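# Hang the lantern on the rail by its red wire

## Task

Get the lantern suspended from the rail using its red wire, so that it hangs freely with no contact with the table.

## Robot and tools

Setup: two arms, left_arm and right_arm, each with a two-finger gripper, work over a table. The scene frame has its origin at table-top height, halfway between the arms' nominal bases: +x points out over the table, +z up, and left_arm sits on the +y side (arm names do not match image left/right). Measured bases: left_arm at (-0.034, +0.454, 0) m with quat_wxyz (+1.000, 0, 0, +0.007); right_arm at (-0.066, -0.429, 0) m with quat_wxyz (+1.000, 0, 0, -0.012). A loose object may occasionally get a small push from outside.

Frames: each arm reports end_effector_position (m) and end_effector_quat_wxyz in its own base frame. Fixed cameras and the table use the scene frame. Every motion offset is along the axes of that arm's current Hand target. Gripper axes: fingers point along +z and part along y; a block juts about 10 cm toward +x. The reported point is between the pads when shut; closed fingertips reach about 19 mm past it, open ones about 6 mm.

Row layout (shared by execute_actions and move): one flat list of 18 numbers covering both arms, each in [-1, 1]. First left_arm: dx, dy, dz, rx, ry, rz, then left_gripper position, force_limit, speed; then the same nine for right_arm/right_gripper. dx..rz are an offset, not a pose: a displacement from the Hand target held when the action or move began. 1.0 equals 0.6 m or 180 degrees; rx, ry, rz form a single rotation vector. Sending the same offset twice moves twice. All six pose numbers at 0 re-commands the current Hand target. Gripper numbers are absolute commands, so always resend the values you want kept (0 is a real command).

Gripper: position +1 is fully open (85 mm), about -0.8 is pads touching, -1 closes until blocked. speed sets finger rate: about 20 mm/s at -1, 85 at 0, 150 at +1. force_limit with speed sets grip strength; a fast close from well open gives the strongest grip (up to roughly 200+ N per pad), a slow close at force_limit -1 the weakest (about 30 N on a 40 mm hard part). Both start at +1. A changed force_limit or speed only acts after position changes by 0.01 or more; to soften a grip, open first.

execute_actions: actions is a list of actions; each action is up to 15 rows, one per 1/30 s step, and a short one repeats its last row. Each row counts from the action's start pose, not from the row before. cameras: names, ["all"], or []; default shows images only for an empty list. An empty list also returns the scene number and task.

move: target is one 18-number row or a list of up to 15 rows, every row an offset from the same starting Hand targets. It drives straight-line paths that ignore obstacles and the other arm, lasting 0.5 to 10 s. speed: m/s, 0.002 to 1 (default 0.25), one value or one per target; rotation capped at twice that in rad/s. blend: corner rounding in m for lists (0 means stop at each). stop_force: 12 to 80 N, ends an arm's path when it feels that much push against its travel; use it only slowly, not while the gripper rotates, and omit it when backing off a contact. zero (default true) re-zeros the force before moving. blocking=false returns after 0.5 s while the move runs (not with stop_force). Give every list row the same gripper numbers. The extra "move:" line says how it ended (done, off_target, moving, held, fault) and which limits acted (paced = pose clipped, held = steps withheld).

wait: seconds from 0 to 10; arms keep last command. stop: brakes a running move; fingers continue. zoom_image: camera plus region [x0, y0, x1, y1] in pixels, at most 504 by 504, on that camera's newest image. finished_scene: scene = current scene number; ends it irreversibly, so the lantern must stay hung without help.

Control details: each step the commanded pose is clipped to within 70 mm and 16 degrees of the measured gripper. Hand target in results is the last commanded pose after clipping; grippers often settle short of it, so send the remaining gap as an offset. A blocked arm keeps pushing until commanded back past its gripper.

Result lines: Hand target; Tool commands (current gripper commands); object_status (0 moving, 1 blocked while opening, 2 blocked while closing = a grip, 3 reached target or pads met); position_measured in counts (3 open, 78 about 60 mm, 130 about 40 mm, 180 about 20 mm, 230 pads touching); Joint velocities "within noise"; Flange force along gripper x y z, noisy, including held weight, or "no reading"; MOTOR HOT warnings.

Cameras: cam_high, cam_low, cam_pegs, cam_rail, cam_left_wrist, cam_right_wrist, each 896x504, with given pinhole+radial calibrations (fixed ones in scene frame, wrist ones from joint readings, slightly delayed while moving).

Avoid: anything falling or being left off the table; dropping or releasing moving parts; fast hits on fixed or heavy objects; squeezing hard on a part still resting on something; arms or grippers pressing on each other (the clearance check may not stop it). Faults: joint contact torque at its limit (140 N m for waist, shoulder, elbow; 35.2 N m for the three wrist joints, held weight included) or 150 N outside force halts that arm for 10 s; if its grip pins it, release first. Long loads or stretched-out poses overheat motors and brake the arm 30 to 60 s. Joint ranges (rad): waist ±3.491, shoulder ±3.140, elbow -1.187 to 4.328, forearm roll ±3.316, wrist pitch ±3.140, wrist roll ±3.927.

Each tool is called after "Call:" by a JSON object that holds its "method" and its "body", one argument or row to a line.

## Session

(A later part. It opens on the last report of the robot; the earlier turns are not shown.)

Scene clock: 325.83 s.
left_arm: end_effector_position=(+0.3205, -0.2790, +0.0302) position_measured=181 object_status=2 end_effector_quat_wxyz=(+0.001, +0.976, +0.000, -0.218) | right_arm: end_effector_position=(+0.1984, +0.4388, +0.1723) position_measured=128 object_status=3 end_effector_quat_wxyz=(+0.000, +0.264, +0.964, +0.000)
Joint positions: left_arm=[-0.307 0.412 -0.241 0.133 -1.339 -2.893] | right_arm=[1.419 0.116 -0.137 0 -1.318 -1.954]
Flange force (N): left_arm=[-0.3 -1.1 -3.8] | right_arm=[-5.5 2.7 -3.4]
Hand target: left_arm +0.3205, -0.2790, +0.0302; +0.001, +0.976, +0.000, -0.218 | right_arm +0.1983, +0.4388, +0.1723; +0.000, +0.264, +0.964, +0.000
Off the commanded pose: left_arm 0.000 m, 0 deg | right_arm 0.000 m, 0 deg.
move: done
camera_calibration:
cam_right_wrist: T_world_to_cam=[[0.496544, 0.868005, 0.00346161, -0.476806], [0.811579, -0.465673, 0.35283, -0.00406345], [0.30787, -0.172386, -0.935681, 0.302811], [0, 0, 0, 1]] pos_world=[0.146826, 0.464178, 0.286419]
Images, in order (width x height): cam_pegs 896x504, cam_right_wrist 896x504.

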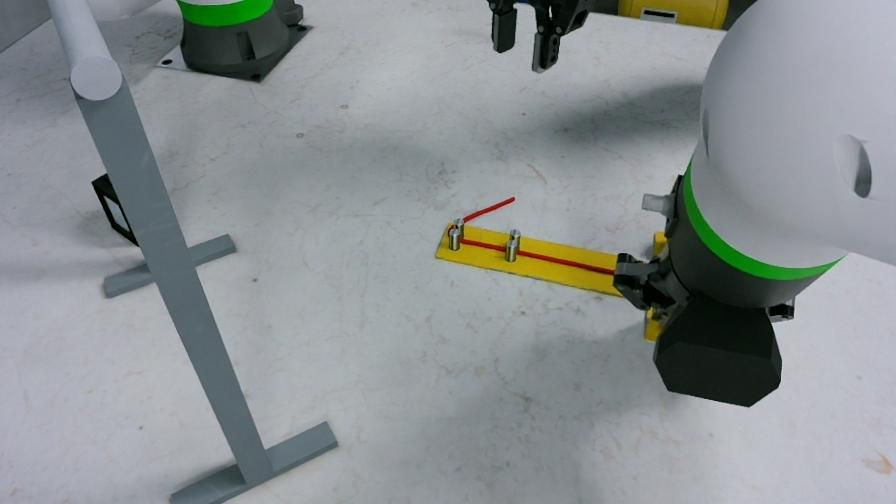

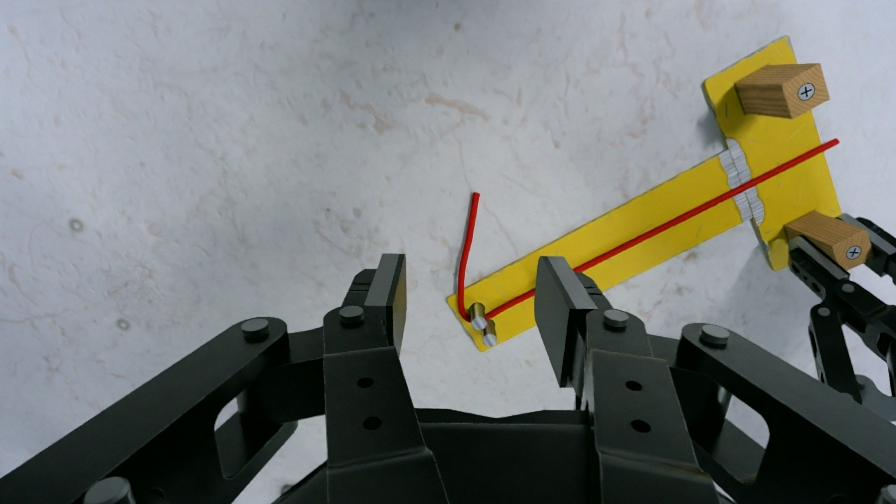

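Call:
{"method": "zoom_image", "body": {
  "camera": "cam_pegs",
  "region": [40, 40, 160, 130]
}}

Call:
{"method": "execute_actions", "body": {
  "actions": []
}}

Call:
{"method": "zoom_image", "body": {
  "camera": "cam_rail",
  "region": [240, 80, 540, 160]
}}

Scaled by 4.200.

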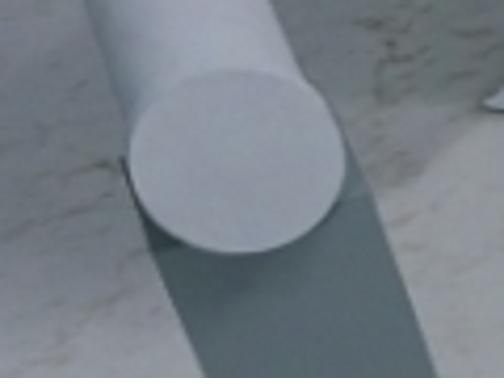

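Scene clock: 329.03 s.
left_arm: end_effector_position=(+0.3205, -0.2790, +0.0302) position_measured=181 object_status=2 end_effector_quat_wxyz=(+0.001, +0.976, +0.000, -0.218) | right_arm: end_effector_position=(+0.1983, +0.4388, +0.1723) position_measured=128 object_status=3 end_effector_quat_wxyz=(+0.000, +0.264, +0.964, +0.000)
Joint positions: left_arm=[-0.307 0.412 -0.241 0.133 -1.339 -2.893] | right_arm=[1.419 0.116 -0.137 -0.001 -1.318 -1.954]
Joint velocities: within noise
Flange force (N): left_arm=[0.4 -1.1 -3.7] | right_arm=[-6.2 2.5 -3.3]
Hand target: left_arm +0.3205, -0.2790, +0.0302; +0.001, +0.976, +0.000, -0.218 | right_arm +0.1983, +0.4388, +0.1723; +0.000, +0.264, +0.964, +0.000
Tool commands: left_gripper/position=-1.0 left_gripper/force_limit=-0.8 left_gripper/speed=-1.0 right_gripper/position=+0.0 right_gripper/force_limit=-0.5 right_gripper/speed=-1.0
Off the commanded pose: left_arm 0.000 m, 0 deg | right_arm 0.000 m, 0 deg.
camera_calibration:
cam_left_wrist: T_world_to_cam=[[0.0202735, -0.999764, 0.00782823, -0.279836], [-0.719505, -0.00915293, 0.694427, 0.229388], [-0.694192, -0.0197109, -0.71952, 0.370717], [0, 0, 0, 1]] pos_world=[0.428067, -0.270364, 0.109636]
cam_right_wrist: T_world_to_cam=[[0.496575, 0.867987, 0.00336848, -0.476726], [0.811639, -0.465707, 0.352645, -0.00392191], [0.30766, -0.172381, -0.935751, 0.302889], [0, 0, 0, 1]] pos_world=[0.146726, 0.464178, 0.286418]

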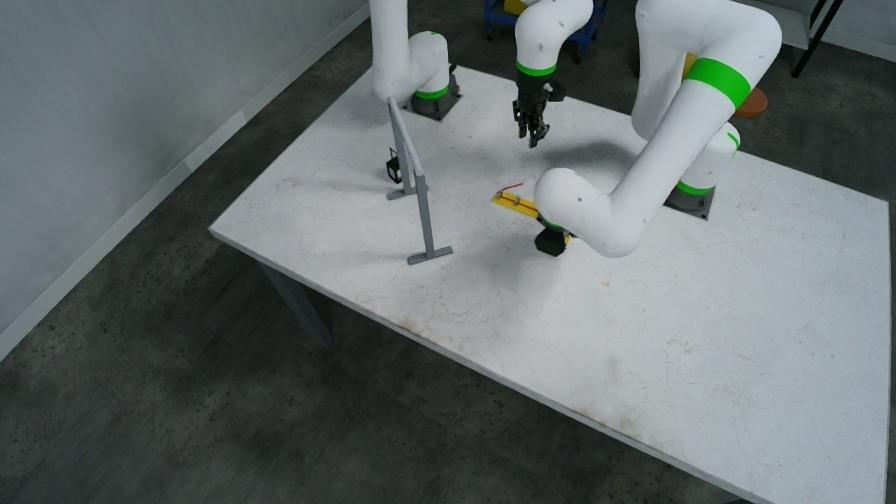

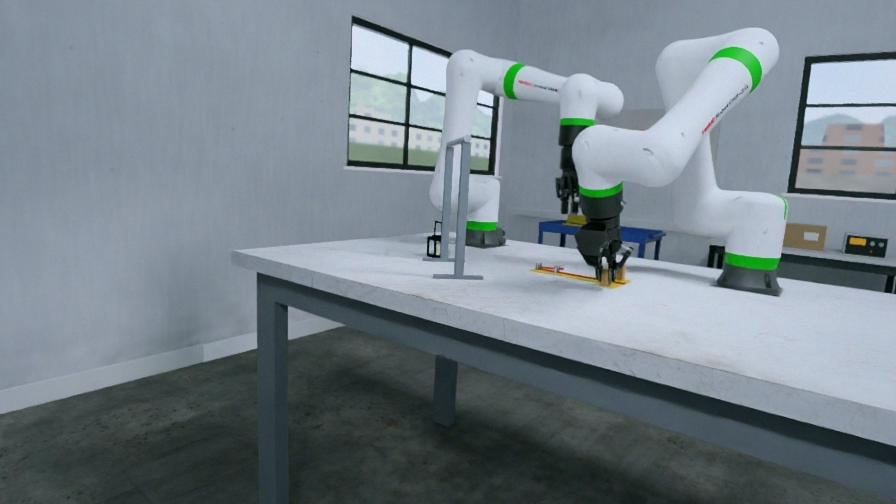

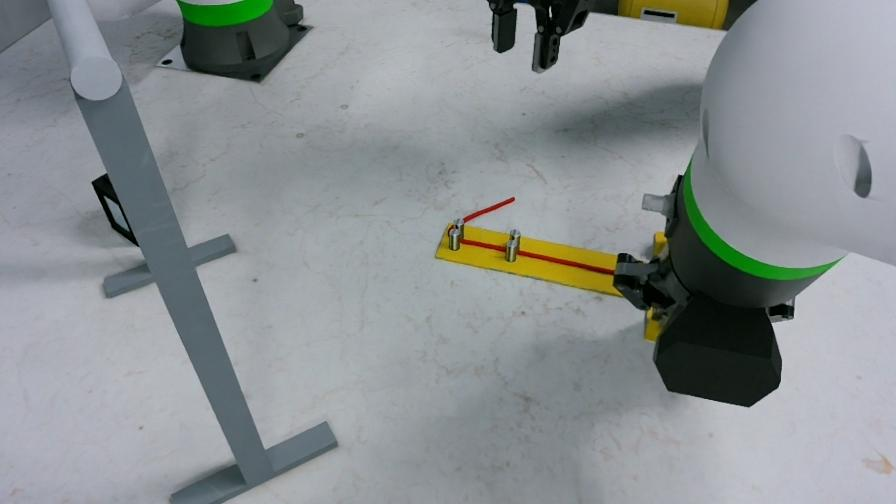

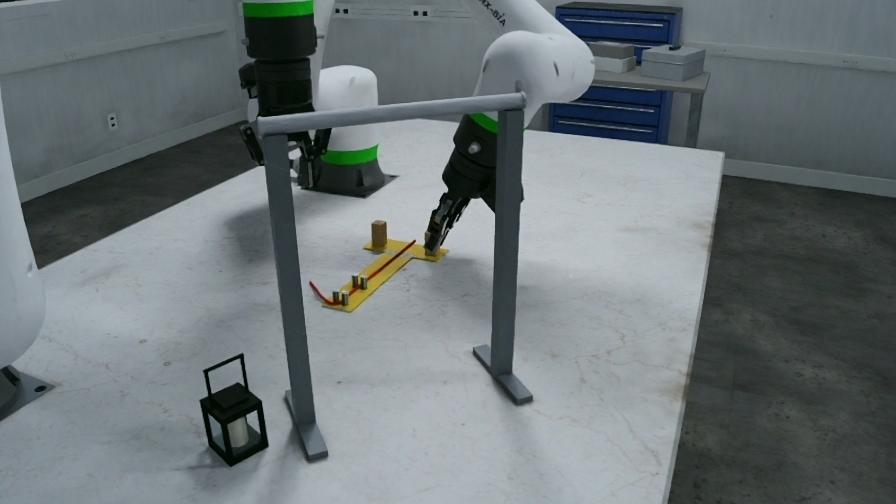

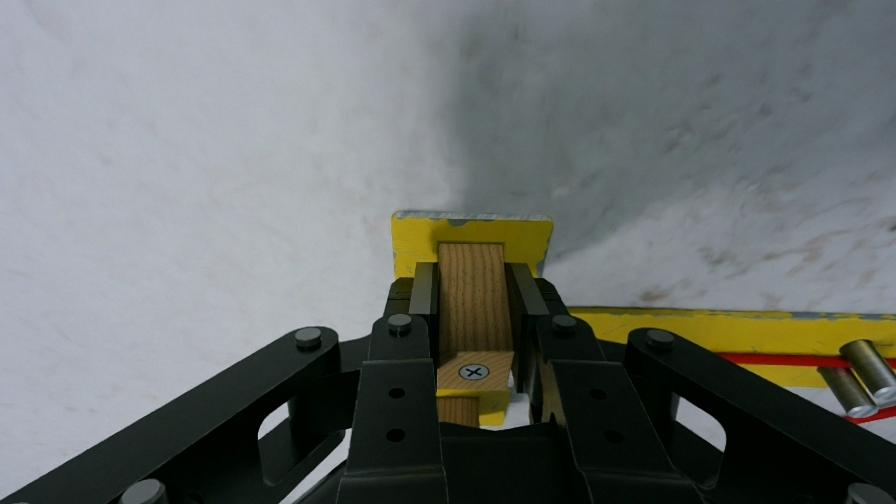

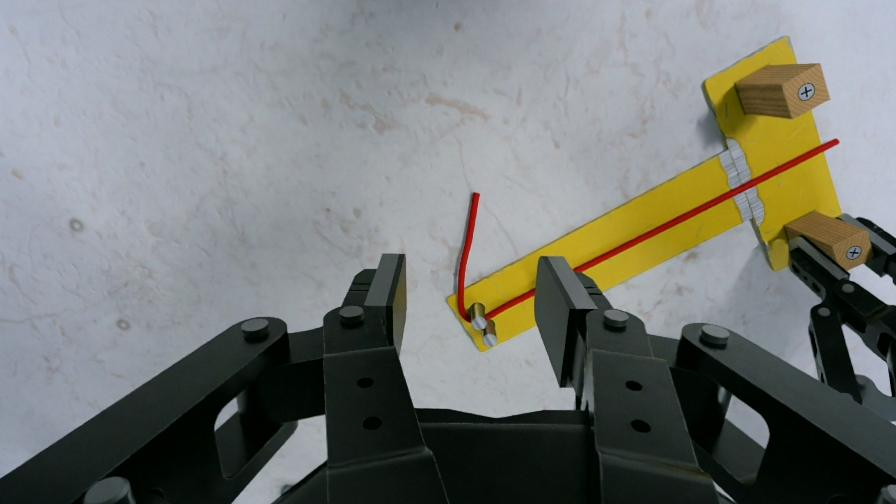

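Scaled by 1.680.

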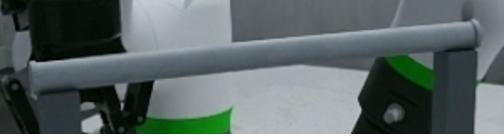

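Call:
{"method": "move", "body": {
  "target": [
    [0,0,0,0,0,0,0,-0.8,-1,0,0,0,0,0,0,0,-0.5,-1],
    [0,0,-0.2,0,0,0,0,-0.8,-1,-0.161,-0.273,-0.133,0,0,0,0,-0.5,-1]
  ],
  "speed": 0.15,
  "cameras": ["cam_left_wrist"]
}}

Scene clock: 351.37 s.
left_arm: end_effector_position=(+0.3715, -0.2788, +0.1388) position_measured=128 object_status=3 end_effector_quat_wxyz=(+0.001, +0.976, +0.000, -0.218) | right_arm: end_effector_position=(+0.1980, +0.2487, +0.2521) position_measured=128 object_status=3 end_effector_quat_wxyz=(+0.000, +0.264, +0.964, +0.000)
Joint positions: left_arm=[-0.278 0.389 0.015 0.118 -1.62 -2.882] | right_arm=[1.319 -0.348 -0.361 0 -1.557 -1.854]
Flange force (N): left_arm=[2.0 -0.6 0.5] | right_arm=[-10.3 3.6 -2.8]
Hand target: left_arm +0.3715, -0.2789, +0.1388; +0.001, +0.976, +0.000, -0.218 | right_arm +0.1980, +0.2487, +0.2521; +0.000, +0.264, +0.964, +0.000
Off the commanded pose: left_arm 0.000 m, 0 deg | right_arm 0.000 m, 0 deg.
move: done
camera_calibration:
cam_left_wrist: T_world_to_cam=[[0.0202027, -0.999766, 0.00775771, -0.28147], [-0.719505, -0.00915091, 0.694427, 0.190598], [-0.694193, -0.019611, -0.719522, 0.484223], [0, 0, 0, 1]] pos_world=[0.478967, -0.270164, 0.218236]
Images, in order (width x height): cam_left_wrist 896x504.

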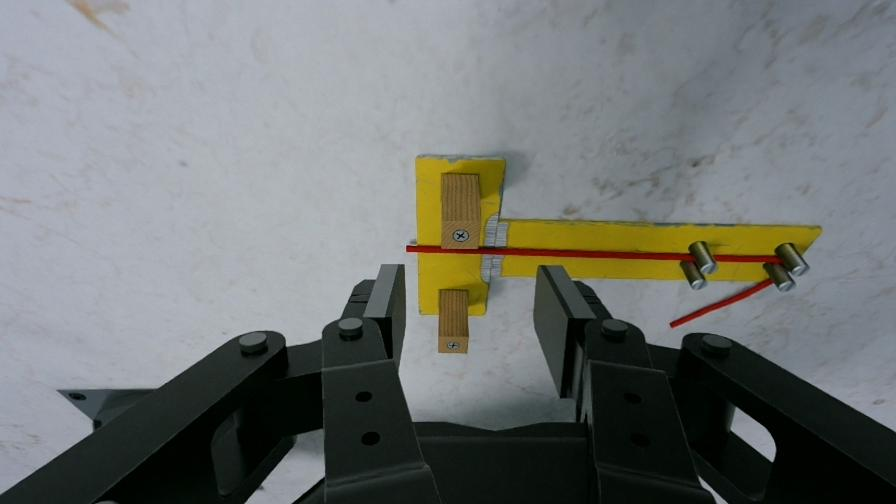

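Call:
{"method": "move", "body": {
  "target": [-0.135,0.0602,0.0792,-0.107,0.110,-0.4827,0,-0.8,-1,0,0,0,0,0,0,0,-0.5,-1],
  "speed": 0.25,
  "cameras": ["cam_left_wrist"]
}}

Scene clock: 360.27 s.
left_arm: end_effector_position=(+0.2780, -0.3151, +0.1302) position_measured=128 object_status=3 end_effector_quat_wxyz=(+0.000, +0.717, +0.697, -0.001) | right_arm: end_effector_position=(+0.1980, +0.2487, +0.2521) position_measured=128 object_status=3 end_effector_quat_wxyz=(+0.000, +0.264, +0.964, +0.000)
Joint positions: left_arm=[-0.531 -0.006 -0.369 0.002 -1.209 -1.067] | right_arm=[1.319 -0.348 -0.361 0 -1.557 -1.854]
Flange force (N): left_arm=[1.7 1.0 0.7] | right_arm=[-9.9 3.0 -3.8]
Hand target: left_arm +0.2780, -0.3151, +0.1302; +0.000, +0.717, +0.697, -0.001 | right_arm +0.1980, +0.2487, +0.2521; +0.000, +0.264, +0.964, +0.000
Off the commanded pose: left_arm 0.000 m, 0 deg | right_arm 0.000 m, 0 deg.
move: done
camera_calibration:
cam_left_wrist: T_world_to_cam=[[0.999855, -0.0120727, 0.0119696, -0.277481], [-0.0153034, -0.945798, 0.324396, -0.313705], [0.00740454, -0.324532, -0.945846, 0.150832], [0, 0, 0, 1]] pos_world=[0.271523, -0.251101, 0.24775]
Images, in order (width x height): cam_left_wrist 896x504.

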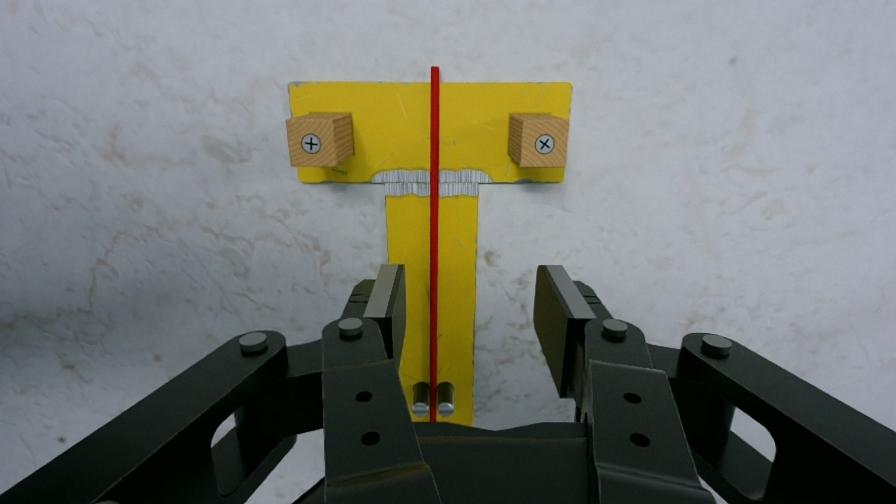

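Call:
{"method": "move", "body": {
  "target": [
    [0.0112,-0.0198,0.145,0,0,0,0,-0.8,-1,0,0,0,0,0,0,0,-0.5,-1],
    [0.0112,-0.0198,0.21,0,0,0,0,-0.8,-1,0,0,0,0,0,0,0,-0.5,-1]
  ],
  "speed": [0.1,0.01],
  "stop_force": 12,
  "cameras": ["cam_left_wrist"]
}}

Scene clock: 371.17 s.
left_arm: end_effector_position=(+0.2661, -0.3082, +0.0195) position_measured=128 object_status=3 end_effector_quat_wxyz=(+0.000, +0.717, +0.697, -0.001) | right_arm: end_effector_position=(+0.1980, +0.2487, +0.2521) position_measured=128 object_status=3 end_effector_quat_wxyz=(+0.000, +0.264, +0.964, +0.000)
Joint positions: left_arm=[-0.532 0.108 -0.545 0.003 -0.92 -1.068] | right_arm=[1.319 -0.348 -0.361 0 -1.557 -1.854]
Flange force (N): left_arm=[15.2 -2.2 -42.5] | right_arm=[-10.1 3.3 -3.4]
Hand target: left_arm +0.2661, -0.3082, +0.0195; +0.000, +0.717, +0.697, -0.001 (not the last commanded pose) | right_arm +0.1980, +0.2487, +0.2521; +0.000, +0.264, +0.964, +0.000
Off the commanded pose: left_arm 0.015 m, 0 deg | right_arm 0.000 m, 0 deg.
move: contact (left_arm); path passed 1 of 2 targets
camera_calibration:
cam_left_wrist: T_world_to_cam=[[0.999858, -0.0120114, 0.0118424, -0.264043], [-0.0152048, -0.945768, 0.324486, -0.271545], [0.00730265, -0.32462, -0.945816, 0.0483292], [0, 0, 0, 1]] pos_world=[0.259524, -0.244301, 0.13695]
Images, in order (width x height): cam_left_wrist 896x504.

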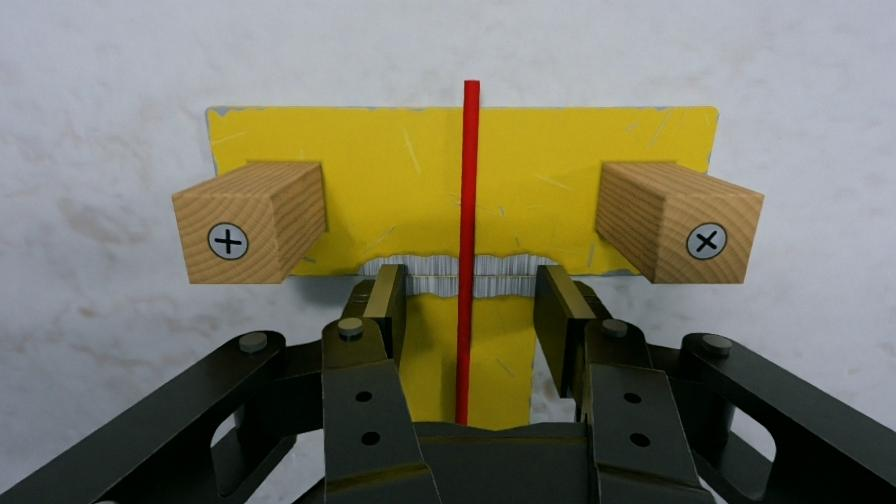

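Call:
{"method": "move", "body": {
  "target": [
    [0,0,-0.0075,0,0,0,0,-0.8,-1,0,0,0,0,0,0,0,-0.5,-1],
    [0,0,-0.0075,0,0,0,-1,-0.5,-1,0,0,0,0,0,0,0,-0.5,-1]
  ],
  "speed": 0.05,
  "cameras": ["cam_left_wrist","cam_pegs"]
}}

Scene clock: 377.03 s.
left_arm: end_effector_position=(+0.2661, -0.3082, +0.0240) position_measured=224 object_status=0 end_effector_quat_wxyz=(+0.000, +0.717, +0.697, -0.001) | right_arm: end_effector_position=(+0.1980, +0.2487, +0.2521) position_measured=128 object_status=3 end_effector_quat_wxyz=(+0.000, +0.264, +0.964, +0.000)
Joint positions: left_arm=[-0.532 0.1 -0.54 0.003 -0.932 -1.068] | right_arm=[1.319 -0.348 -0.361 0 -1.557 -1.854]
Flange force (N): left_arm=[0.9 0.9 -2.4] | right_arm=[-9.8 3.2 -3.9]
Hand target: left_arm +0.2661, -0.3082, +0.0240; +0.000, +0.717, +0.697, -0.001 | right_arm +0.1980, +0.2487, +0.2521; +0.000, +0.264, +0.964, +0.000
Off the commanded pose: left_arm 0.000 m, 0 deg | right_arm 0.000 m, 0 deg.
move: done
camera_calibration:
cam_left_wrist: T_world_to_cam=[[0.999857, -0.011977, 0.0119363, -0.264099], [-0.0152028, -0.945769, 0.324485, -0.272911], [0.00740263, -0.32462, -0.945816, 0.0525919], [0, 0, 0, 1]] pos_world=[0.259523, -0.244201, 0.14145]
Images, in order (width x height): cam_pegs 896x504, cam_left_wrist 896x504.

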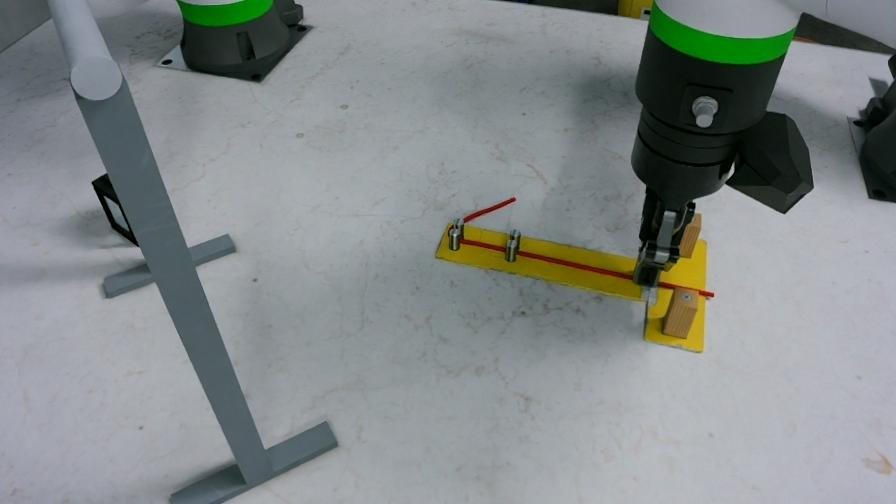

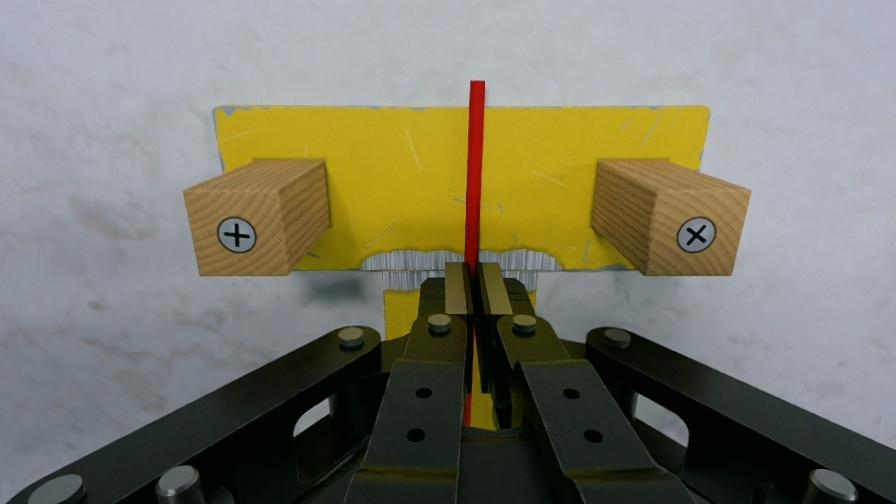

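Call:
{"method": "move", "body": {
  "target": [-0.05,0,0,0,0,0,-1,-0.5,-1,0,0,0,0,0,0,0,-0.5,-1],
  "speed": 0.04,
  "cameras": ["cam_left_wrist","cam_pegs"]
}}

Scene clock: 379.93 s.
left_arm: end_effector_position=(+0.2652, -0.3382, +0.0240) position_measured=224 object_status=2 end_effector_quat_wxyz=(+0.000, +0.717, +0.698, -0.001) | right_arm: end_effector_position=(+0.1980, +0.2487, +0.2521) position_measured=128 object_status=3 end_effector_quat_wxyz=(+0.000, +0.264, +0.964, +0.000)
Joint positions: left_arm=[-0.596 0.153 -0.479 0.003 -0.94 -1.003] | right_arm=[1.319 -0.348 -0.361 0 -1.557 -1.854]
Flange force (N): left_arm=[2.2 1.5 -1.2] | right_arm=[-10.1 2.9 -3.5]
Hand target: left_arm +0.2653, -0.3382, +0.0240; +0.000, +0.717, +0.697, -0.001 | right_arm +0.1980, +0.2487, +0.2521; +0.000, +0.264, +0.964, +0.000
Off the commanded pose: left_arm 0.000 m, 0 deg | right_arm 0.000 m, 0 deg.
move: done
camera_calibration:
cam_left_wrist: T_world_to_cam=[[0.999859, -0.0119157, 0.0118091, -0.263627], [-0.0151042, -0.945739, 0.324575, -0.301453], [0.00730074, -0.324708, -0.945786, 0.0429193], [0, 0, 0, 1]] pos_world=[0.258723, -0.274301, 0.14155]
Images, in order (width x height): cam_pegs 896x504, cam_left_wrist 896x504.

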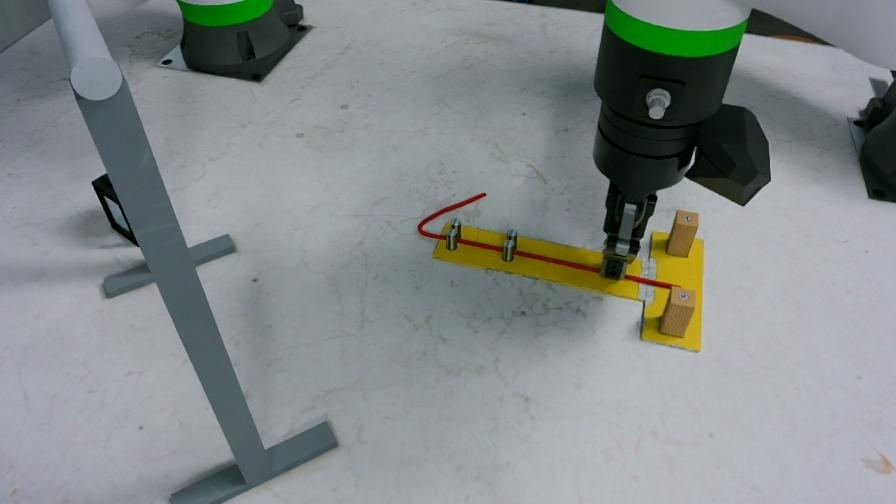

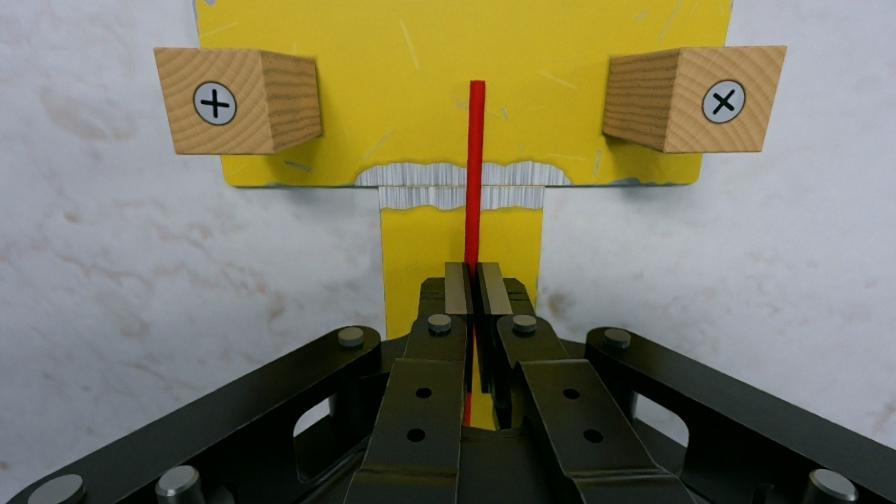

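Call:
{"method": "move", "body": {
  "target": [-0.0967,0,0,0,0,0,-1,-0.5,-1,0,0,0,0,0,0,0,-0.5,-1],
  "speed": 0.05,
  "cameras": ["cam_left_wrist","cam_pegs"]
}}

Scene clock: 383.10 s.
left_arm: end_effector_position=(+0.2637, -0.3962, +0.0241) position_measured=224 object_status=2 end_effector_quat_wxyz=(+0.000, +0.717, +0.698, -0.001) | right_arm: end_effector_position=(+0.1980, +0.2487, +0.2521) position_measured=128 object_status=3 end_effector_quat_wxyz=(+0.000, +0.264, +0.964, +0.000)
Joint positions: left_arm=[-0.705 0.258 -0.35 0.003 -0.965 -0.895] | right_arm=[1.319 -0.348 -0.361 0 -1.557 -1.854]
Flange force (N): left_arm=[1.4 0.9 1.2] | right_arm=[-10.2 3.3 -3.7]
Hand target: left_arm +0.2637, -0.3962, +0.0241; +0.000, +0.717, +0.697, -0.001 | right_arm +0.1980, +0.2487, +0.2521; +0.000, +0.264, +0.964, +0.000
Off the commanded pose: left_arm 0.000 m, 0 deg | right_arm 0.000 m, 0 deg.
move: done
camera_calibration:
cam_left_wrist: T_world_to_cam=[[0.999859, -0.0119157, 0.0118091, -0.26272], [-0.0151042, -0.945739, 0.324575, -0.356362], [0.00730074, -0.324708, -0.945786, 0.0241925], [0, 0, 0, 1]] pos_world=[0.257123, -0.332301, 0.14165]
Images, in order (width x height): cam_pegs 896x504, cam_left_wrist 896x504.

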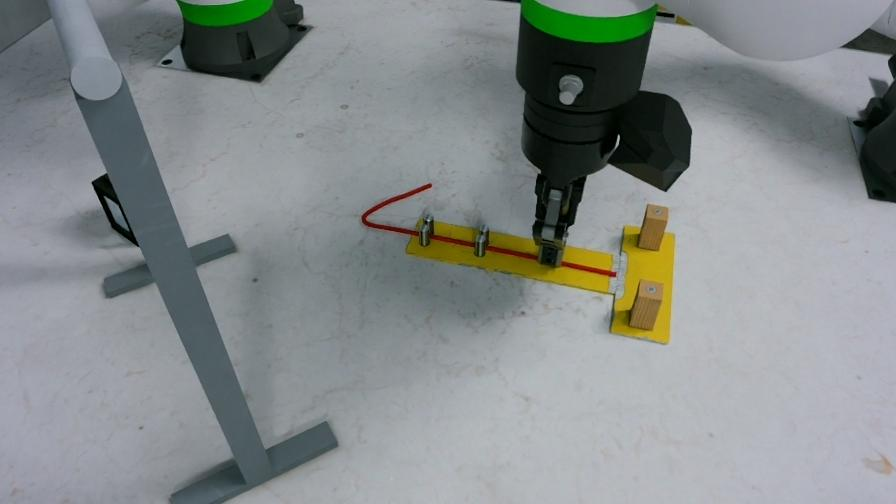

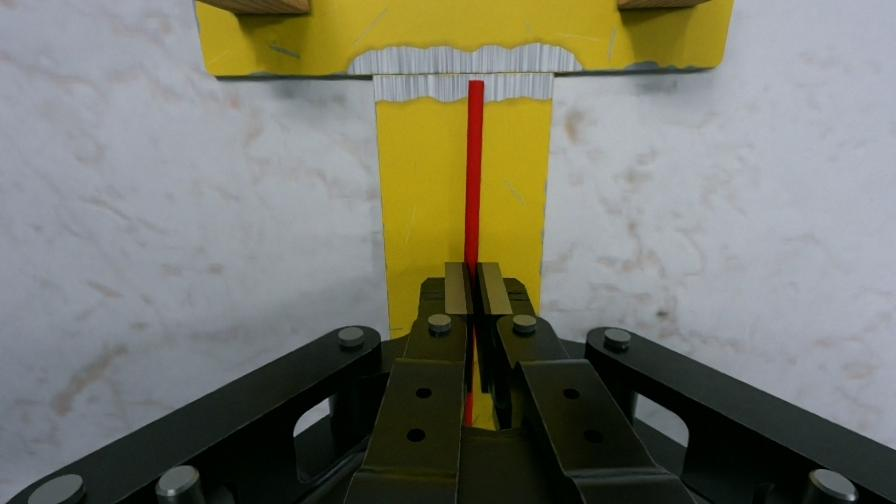

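Call:
{"method": "move", "body": {
  "target": [-0.06,0,0,0,0,0,-1,-0.5,-1,0,0,0,0,0,0,0,-0.5,-1],
  "speed": 0.2,
  "cameras": ["cam_left_wrist","cam_pegs"]
}}

Scene clock: 388.70 s.
left_arm: end_effector_position=(+0.2627, -0.4322, +0.0242) position_measured=224 object_status=2 end_effector_quat_wxyz=(+0.000, +0.717, +0.697, -0.001) | right_arm: end_effector_position=(+0.1980, +0.2487, +0.2521) position_measured=128 object_status=3 end_effector_quat_wxyz=(+0.000, +0.264, +0.964, +0.000)
Joint positions: left_arm=[-0.763 0.323 -0.262 0.003 -0.986 -0.837] | right_arm=[1.319 -0.348 -0.361 0 -1.557 -1.854]
Flange force (N): left_arm=[-0.3 1.3 1.2] | right_arm=[-9.9 3.1 -3.8]
Hand target: left_arm +0.2627, -0.4322, +0.0241; +0.000, +0.717, +0.697, -0.001 | right_arm +0.1980, +0.2487, +0.2521; +0.000, +0.264, +0.964, +0.000
Off the commanded pose: left_arm 0.000 m, 0 deg | right_arm 0.000 m, 0 deg.
move: done
camera_calibration:
cam_left_wrist: T_world_to_cam=[[0.999858, -0.0120114, 0.0118424, -0.262287], [-0.0152048, -0.945768, 0.324486, -0.390301], [0.00730265, -0.32462, -0.945816, 0.0125782], [0, 0, 0, 1]] pos_world=[0.256224, -0.368201, 0.14165]
Images, in order (width x height): cam_pegs 896x504, cam_left_wrist 896x504.

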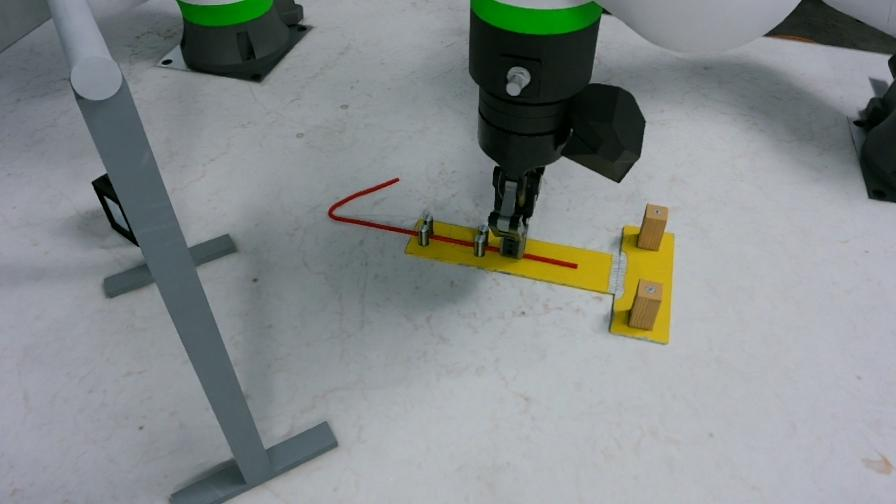

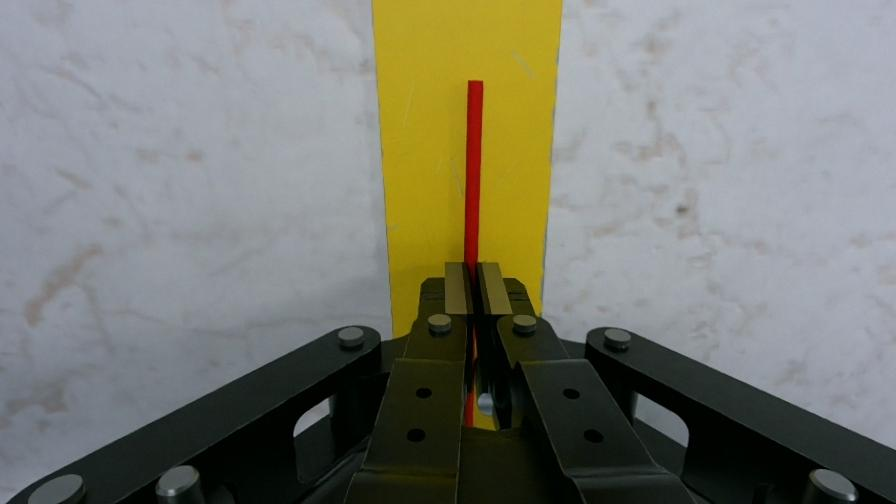

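Call:
{"method": "move", "body": {
  "target": [
    [0,0,0,0,0,0,0,-0.5,-1,0,0,0,0,0,0,0,-0.5,-1],
    [0,0,-0.16,0,0,0,0,-0.5,-1,0,0,0,0,0,0,0,-0.5,-1],
    [0.2849,0.096,-0.1733,0,-0.1389,0,0,-0.5,-1,0,0,0,0,0,0,0,-0.5,-1]
  ],
  "speed": [0.1,0.15,0.2],
  "blend": [0,0.03,0],
  "cameras": ["cam_left_wrist","cam_pegs"]
}}

Scene clock: 416.63 s.
left_arm: end_effector_position=(+0.3252, -0.2627, +0.1278) position_measured=128 object_status=3 end_effector_quat_wxyz=(+0.151, +0.699, +0.681, -0.156) | right_arm: end_effector_position=(+0.1980, +0.2487, +0.2521) position_measured=128 object_status=3 end_effector_quat_wxyz=(+0.000, +0.264, +0.964, +0.000)
Joint positions: left_arm=[-0.051 -0.147 -0.721 0.511 -1.049 -1.817] | right_arm=[1.319 -0.348 -0.361 0 -1.557 -1.854]
Flange force (N): left_arm=[2.2 0.5 0.0] | right_arm=[-9.7 3.1 -3.4]
Hand target: left_arm +0.3252, -0.2627, +0.1277; +0.151, +0.699, +0.681, -0.156 | right_arm +0.1980, +0.2487, +0.2521; +0.000, +0.264, +0.964, +0.000
Off the commanded pose: left_arm 0.000 m, 0 deg | right_arm 0.000 m, 0 deg.
move: done
camera_calibration:
cam_left_wrist: T_world_to_cam=[[0.999963, -0.00745681, 0.00435629, -0.32179], [-0.0083924, -0.720086, 0.693834, -0.252881], [-0.00203689, -0.693845, -0.720121, 0.0423256], [0, 0, 0, 1]] pos_world=[0.319742, -0.155128, 0.207339]
Images, in order (width x height): cam_pegs 896x504, cam_left_wrist 896x504.

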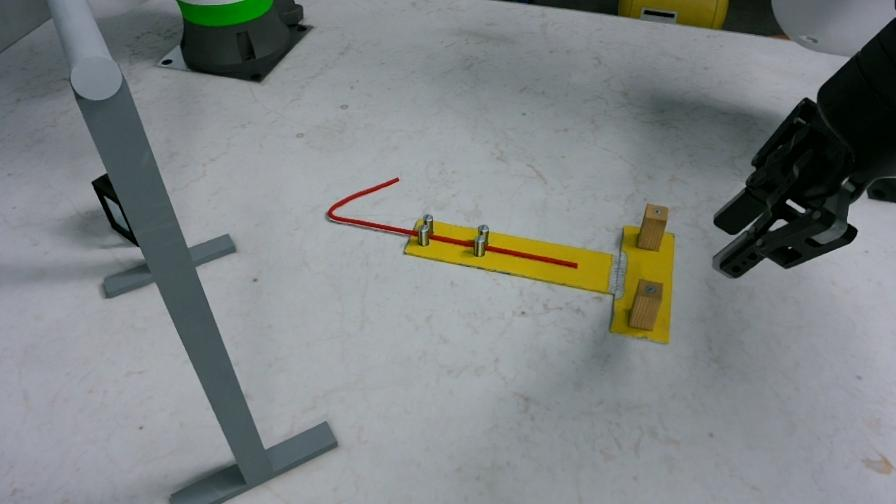

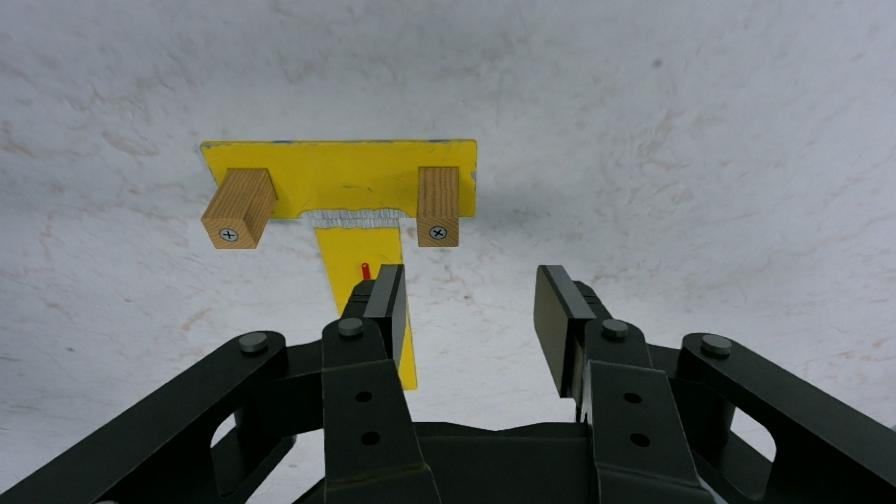

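Call:
{"method": "move", "body": {
  "target": [
    [0.009,-0.0152,0.1773,0,0,0,0,-0.5,-1,0,0,0,0,0,0,0,-0.5,-1],
    [0.009,-0.0152,0.1773,0,0,0,-1,-0.8,-1,0,0,0,0,0,0,0,-0.5,-1]
  ],
  "speed": 0.08,
  "cameras": ["cam_left_wrist","cam_pegs"]
}}

Scene clock: 423.13 s.
left_arm: end_effector_position=(+0.3147, -0.3026, +0.0291) position_measured=181 object_status=2 end_effector_quat_wxyz=(+0.151, +0.699, +0.681, -0.156) | right_arm: end_effector_position=(+0.1980, +0.2487, +0.2521) position_measured=128 object_status=3 end_effector_quat_wxyz=(+0.000, +0.264, +0.964, +0.000)
Joint positions: left_arm=[-0.208 0.032 -0.859 0.684 -0.721 -1.921] | right_arm=[1.319 -0.348 -0.361 0 -1.557 -1.854]
Flange force (N): left_arm=[-0.1 2.6 -3.4] | right_arm=[-9.8 2.9 -3.3]
Hand target: left_arm +0.3147, -0.3026, +0.0291; +0.151, +0.699, +0.681, -0.156 | right_arm +0.1980, +0.2487, +0.2521; +0.000, +0.264, +0.964, +0.000
Off the commanded pose: left_arm 0.000 m, 0 deg | right_arm 0.000 m, 0 deg.
move: done
camera_calibration:
cam_left_wrist: T_world_to_cam=[[0.999964, -0.00731567, 0.00421465, -0.311216], [-0.00819249, -0.720089, 0.693834, -0.21335], [-0.00204093, -0.693843, -0.720123, -0.0563822], [0, 0, 0, 1]] pos_world=[0.309342, -0.195028, 0.108739]
Images, in order (width x height): cam_pegs 896x504, cam_left_wrist 896x504.

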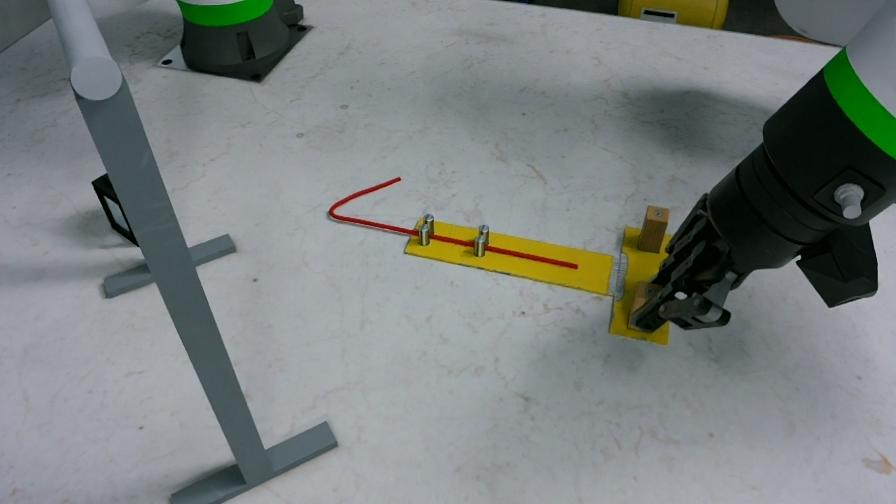

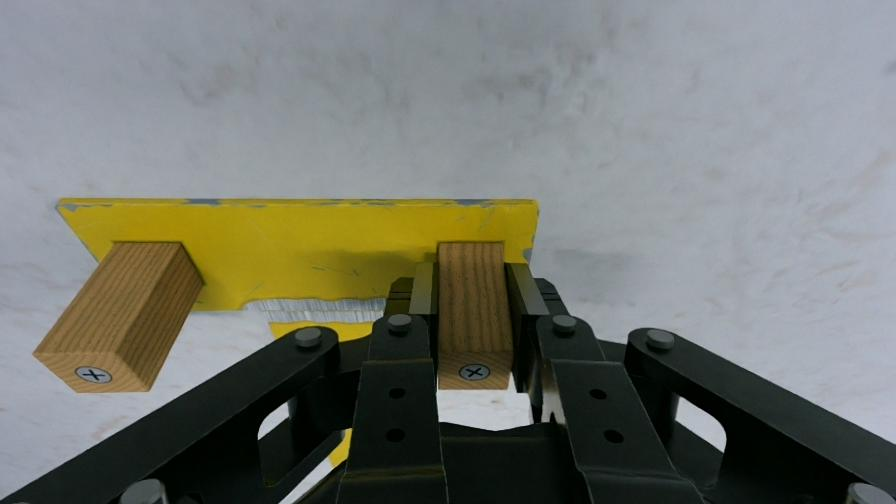

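Call:
{"method": "move", "body": {
  "target": [0,0,0,0,0,0,-1,-0.8,-1,0.0755,0.4227,0.2033,0,0,-0.681,0,-0.5,-1],
  "speed": 0.25,
  "cameras": ["cam_right_wrist","cam_pegs"]
}}

Scene clock: 436.43 s.
left_arm: end_effector_position=(+0.3147, -0.3026, +0.0291) position_measured=181 object_status=2 end_effector_quat_wxyz=(+0.151, +0.699, +0.681, -0.156) | right_arm: end_effector_position=(+0.2882, +0.4900, +0.1301) position_measured=128 object_status=3 end_effector_quat_wxyz=(+0.000, +0.719, -0.695, +0.000)
Joint positions: left_arm=[-0.208 0.032 -0.859 0.684 -0.721 -1.921] | right_arm=[1.27 0.355 0.056 0 -1.272 0.335]
Flange force (N): left_arm=[-0.9 2.3 -3.6] | right_arm=[1.3 -5.2 -3.1]
Hand target: left_arm +0.3147, -0.3026, +0.0291; +0.151, +0.699, +0.681, -0.156 | right_arm +0.2882, +0.4899, +0.1300; +0.000, +0.719, -0.695, +0.000
Off the commanded pose: left_arm 0.000 m, 0 deg | right_arm 0.000 m, 0 deg.
move: done
camera_calibration:
cam_right_wrist: T_world_to_cam=[[-0.998791, -0.0489662, 0.00436186, 0.314596], [-0.0442792, 0.934621, 0.352878, -0.477698], [-0.0213558, 0.352258, -0.935659, 0.0822157], [0, 0, 0, 1]] pos_world=[0.294819, 0.43291, 0.244123]
Images, in order (width x height): cam_pegs 896x504, cam_right_wrist 896x504.

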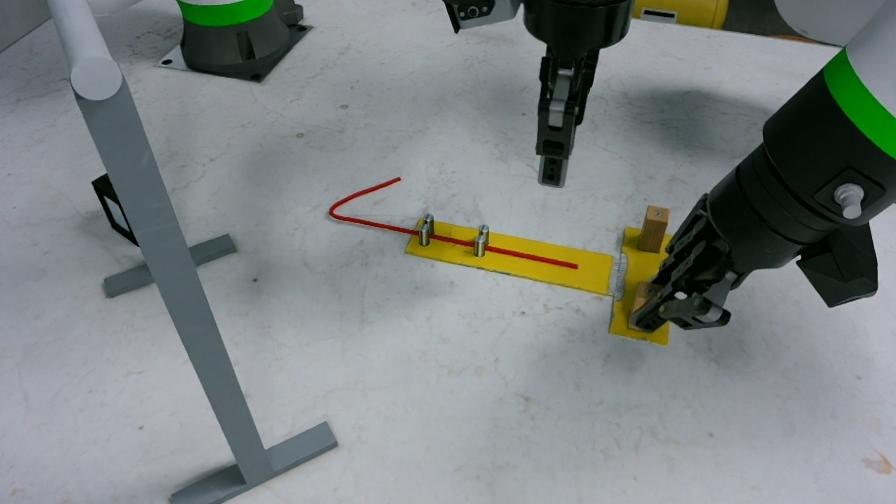

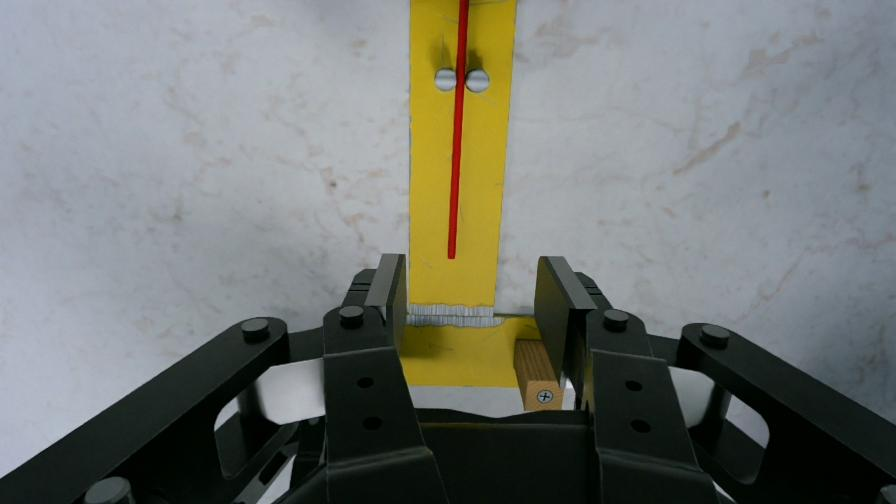

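Call:
{"method": "move", "body": {
  "target": [
    [0,0,0,0,0,0,-1,-0.8,-1,-0.0202,0.0038,0.1333,0,0,0.008,0,-0.5,-1],
    [0,0,0,0,0,0,-1,-0.8,-1,-0.0202,0.0038,0.1758,0,0,0.008,0,-0.5,-1]
  ],
  "speed": [0.12,0.03],
  "cameras": ["cam_right_wrist","cam_pegs"]
}}

Scene clock: 446.30 s.
left_arm: end_effector_position=(+0.3147, -0.3026, +0.0291) position_measured=181 object_status=2 end_effector_quat_wxyz=(+0.151, +0.699, +0.681, -0.156) | right_arm: end_effector_position=(+0.2855, +0.5020, +0.0246) position_measured=128 object_status=3 end_effector_quat_wxyz=(+0.000, +0.710, -0.704, +0.000)
Joint positions: left_arm=[-0.208 0.032 -0.859 0.684 -0.721 -1.921] | right_arm=[1.28 0.478 -0.037 -0.001 -1.056 0.299]
Flange force (N): left_arm=[-0.1 2.1 -3.6] | right_arm=[1.0 -5.7 -3.2]
Hand target: left_arm +0.3147, -0.3026, +0.0291; +0.151, +0.699, +0.681, -0.156 | right_arm +0.2855, +0.5020, +0.0246; +0.000, +0.710, -0.704, +0.000
Off the commanded pose: left_arm 0.000 m, 0 deg | right_arm 0.000 m, 0 deg.
move: done
camera_calibration:
cam_right_wrist: T_world_to_cam=[[-0.999706, -0.0238338, 0.00437815, 0.300499], [-0.0207567, 0.935453, 0.35284, -0.458894], [-0.0125051, 0.352645, -0.935673, -0.0234888], [0, 0, 0, 1]] pos_world=[0.290591, 0.444719, 0.138623]
Images, in order (width x height): cam_pegs 896x504, cam_right_wrist 896x504.

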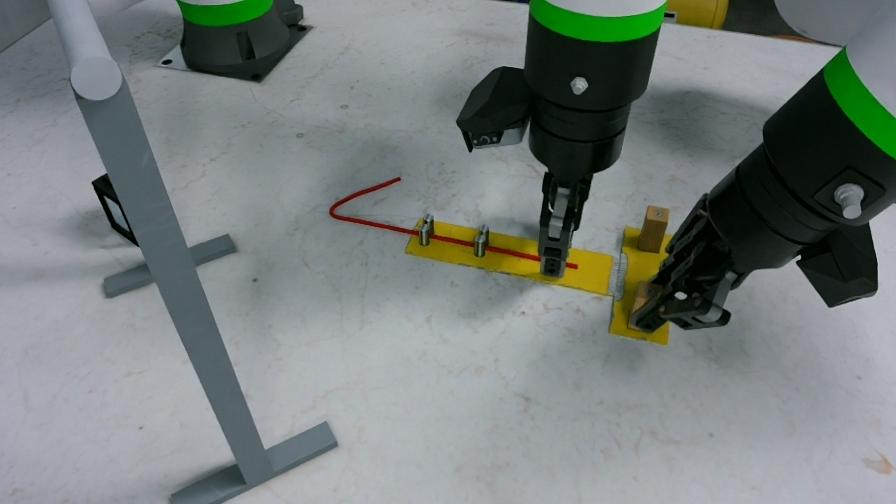

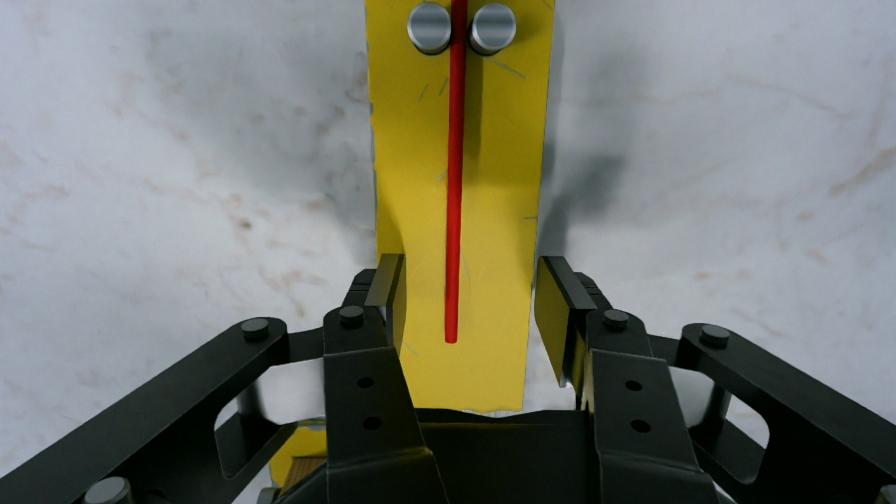

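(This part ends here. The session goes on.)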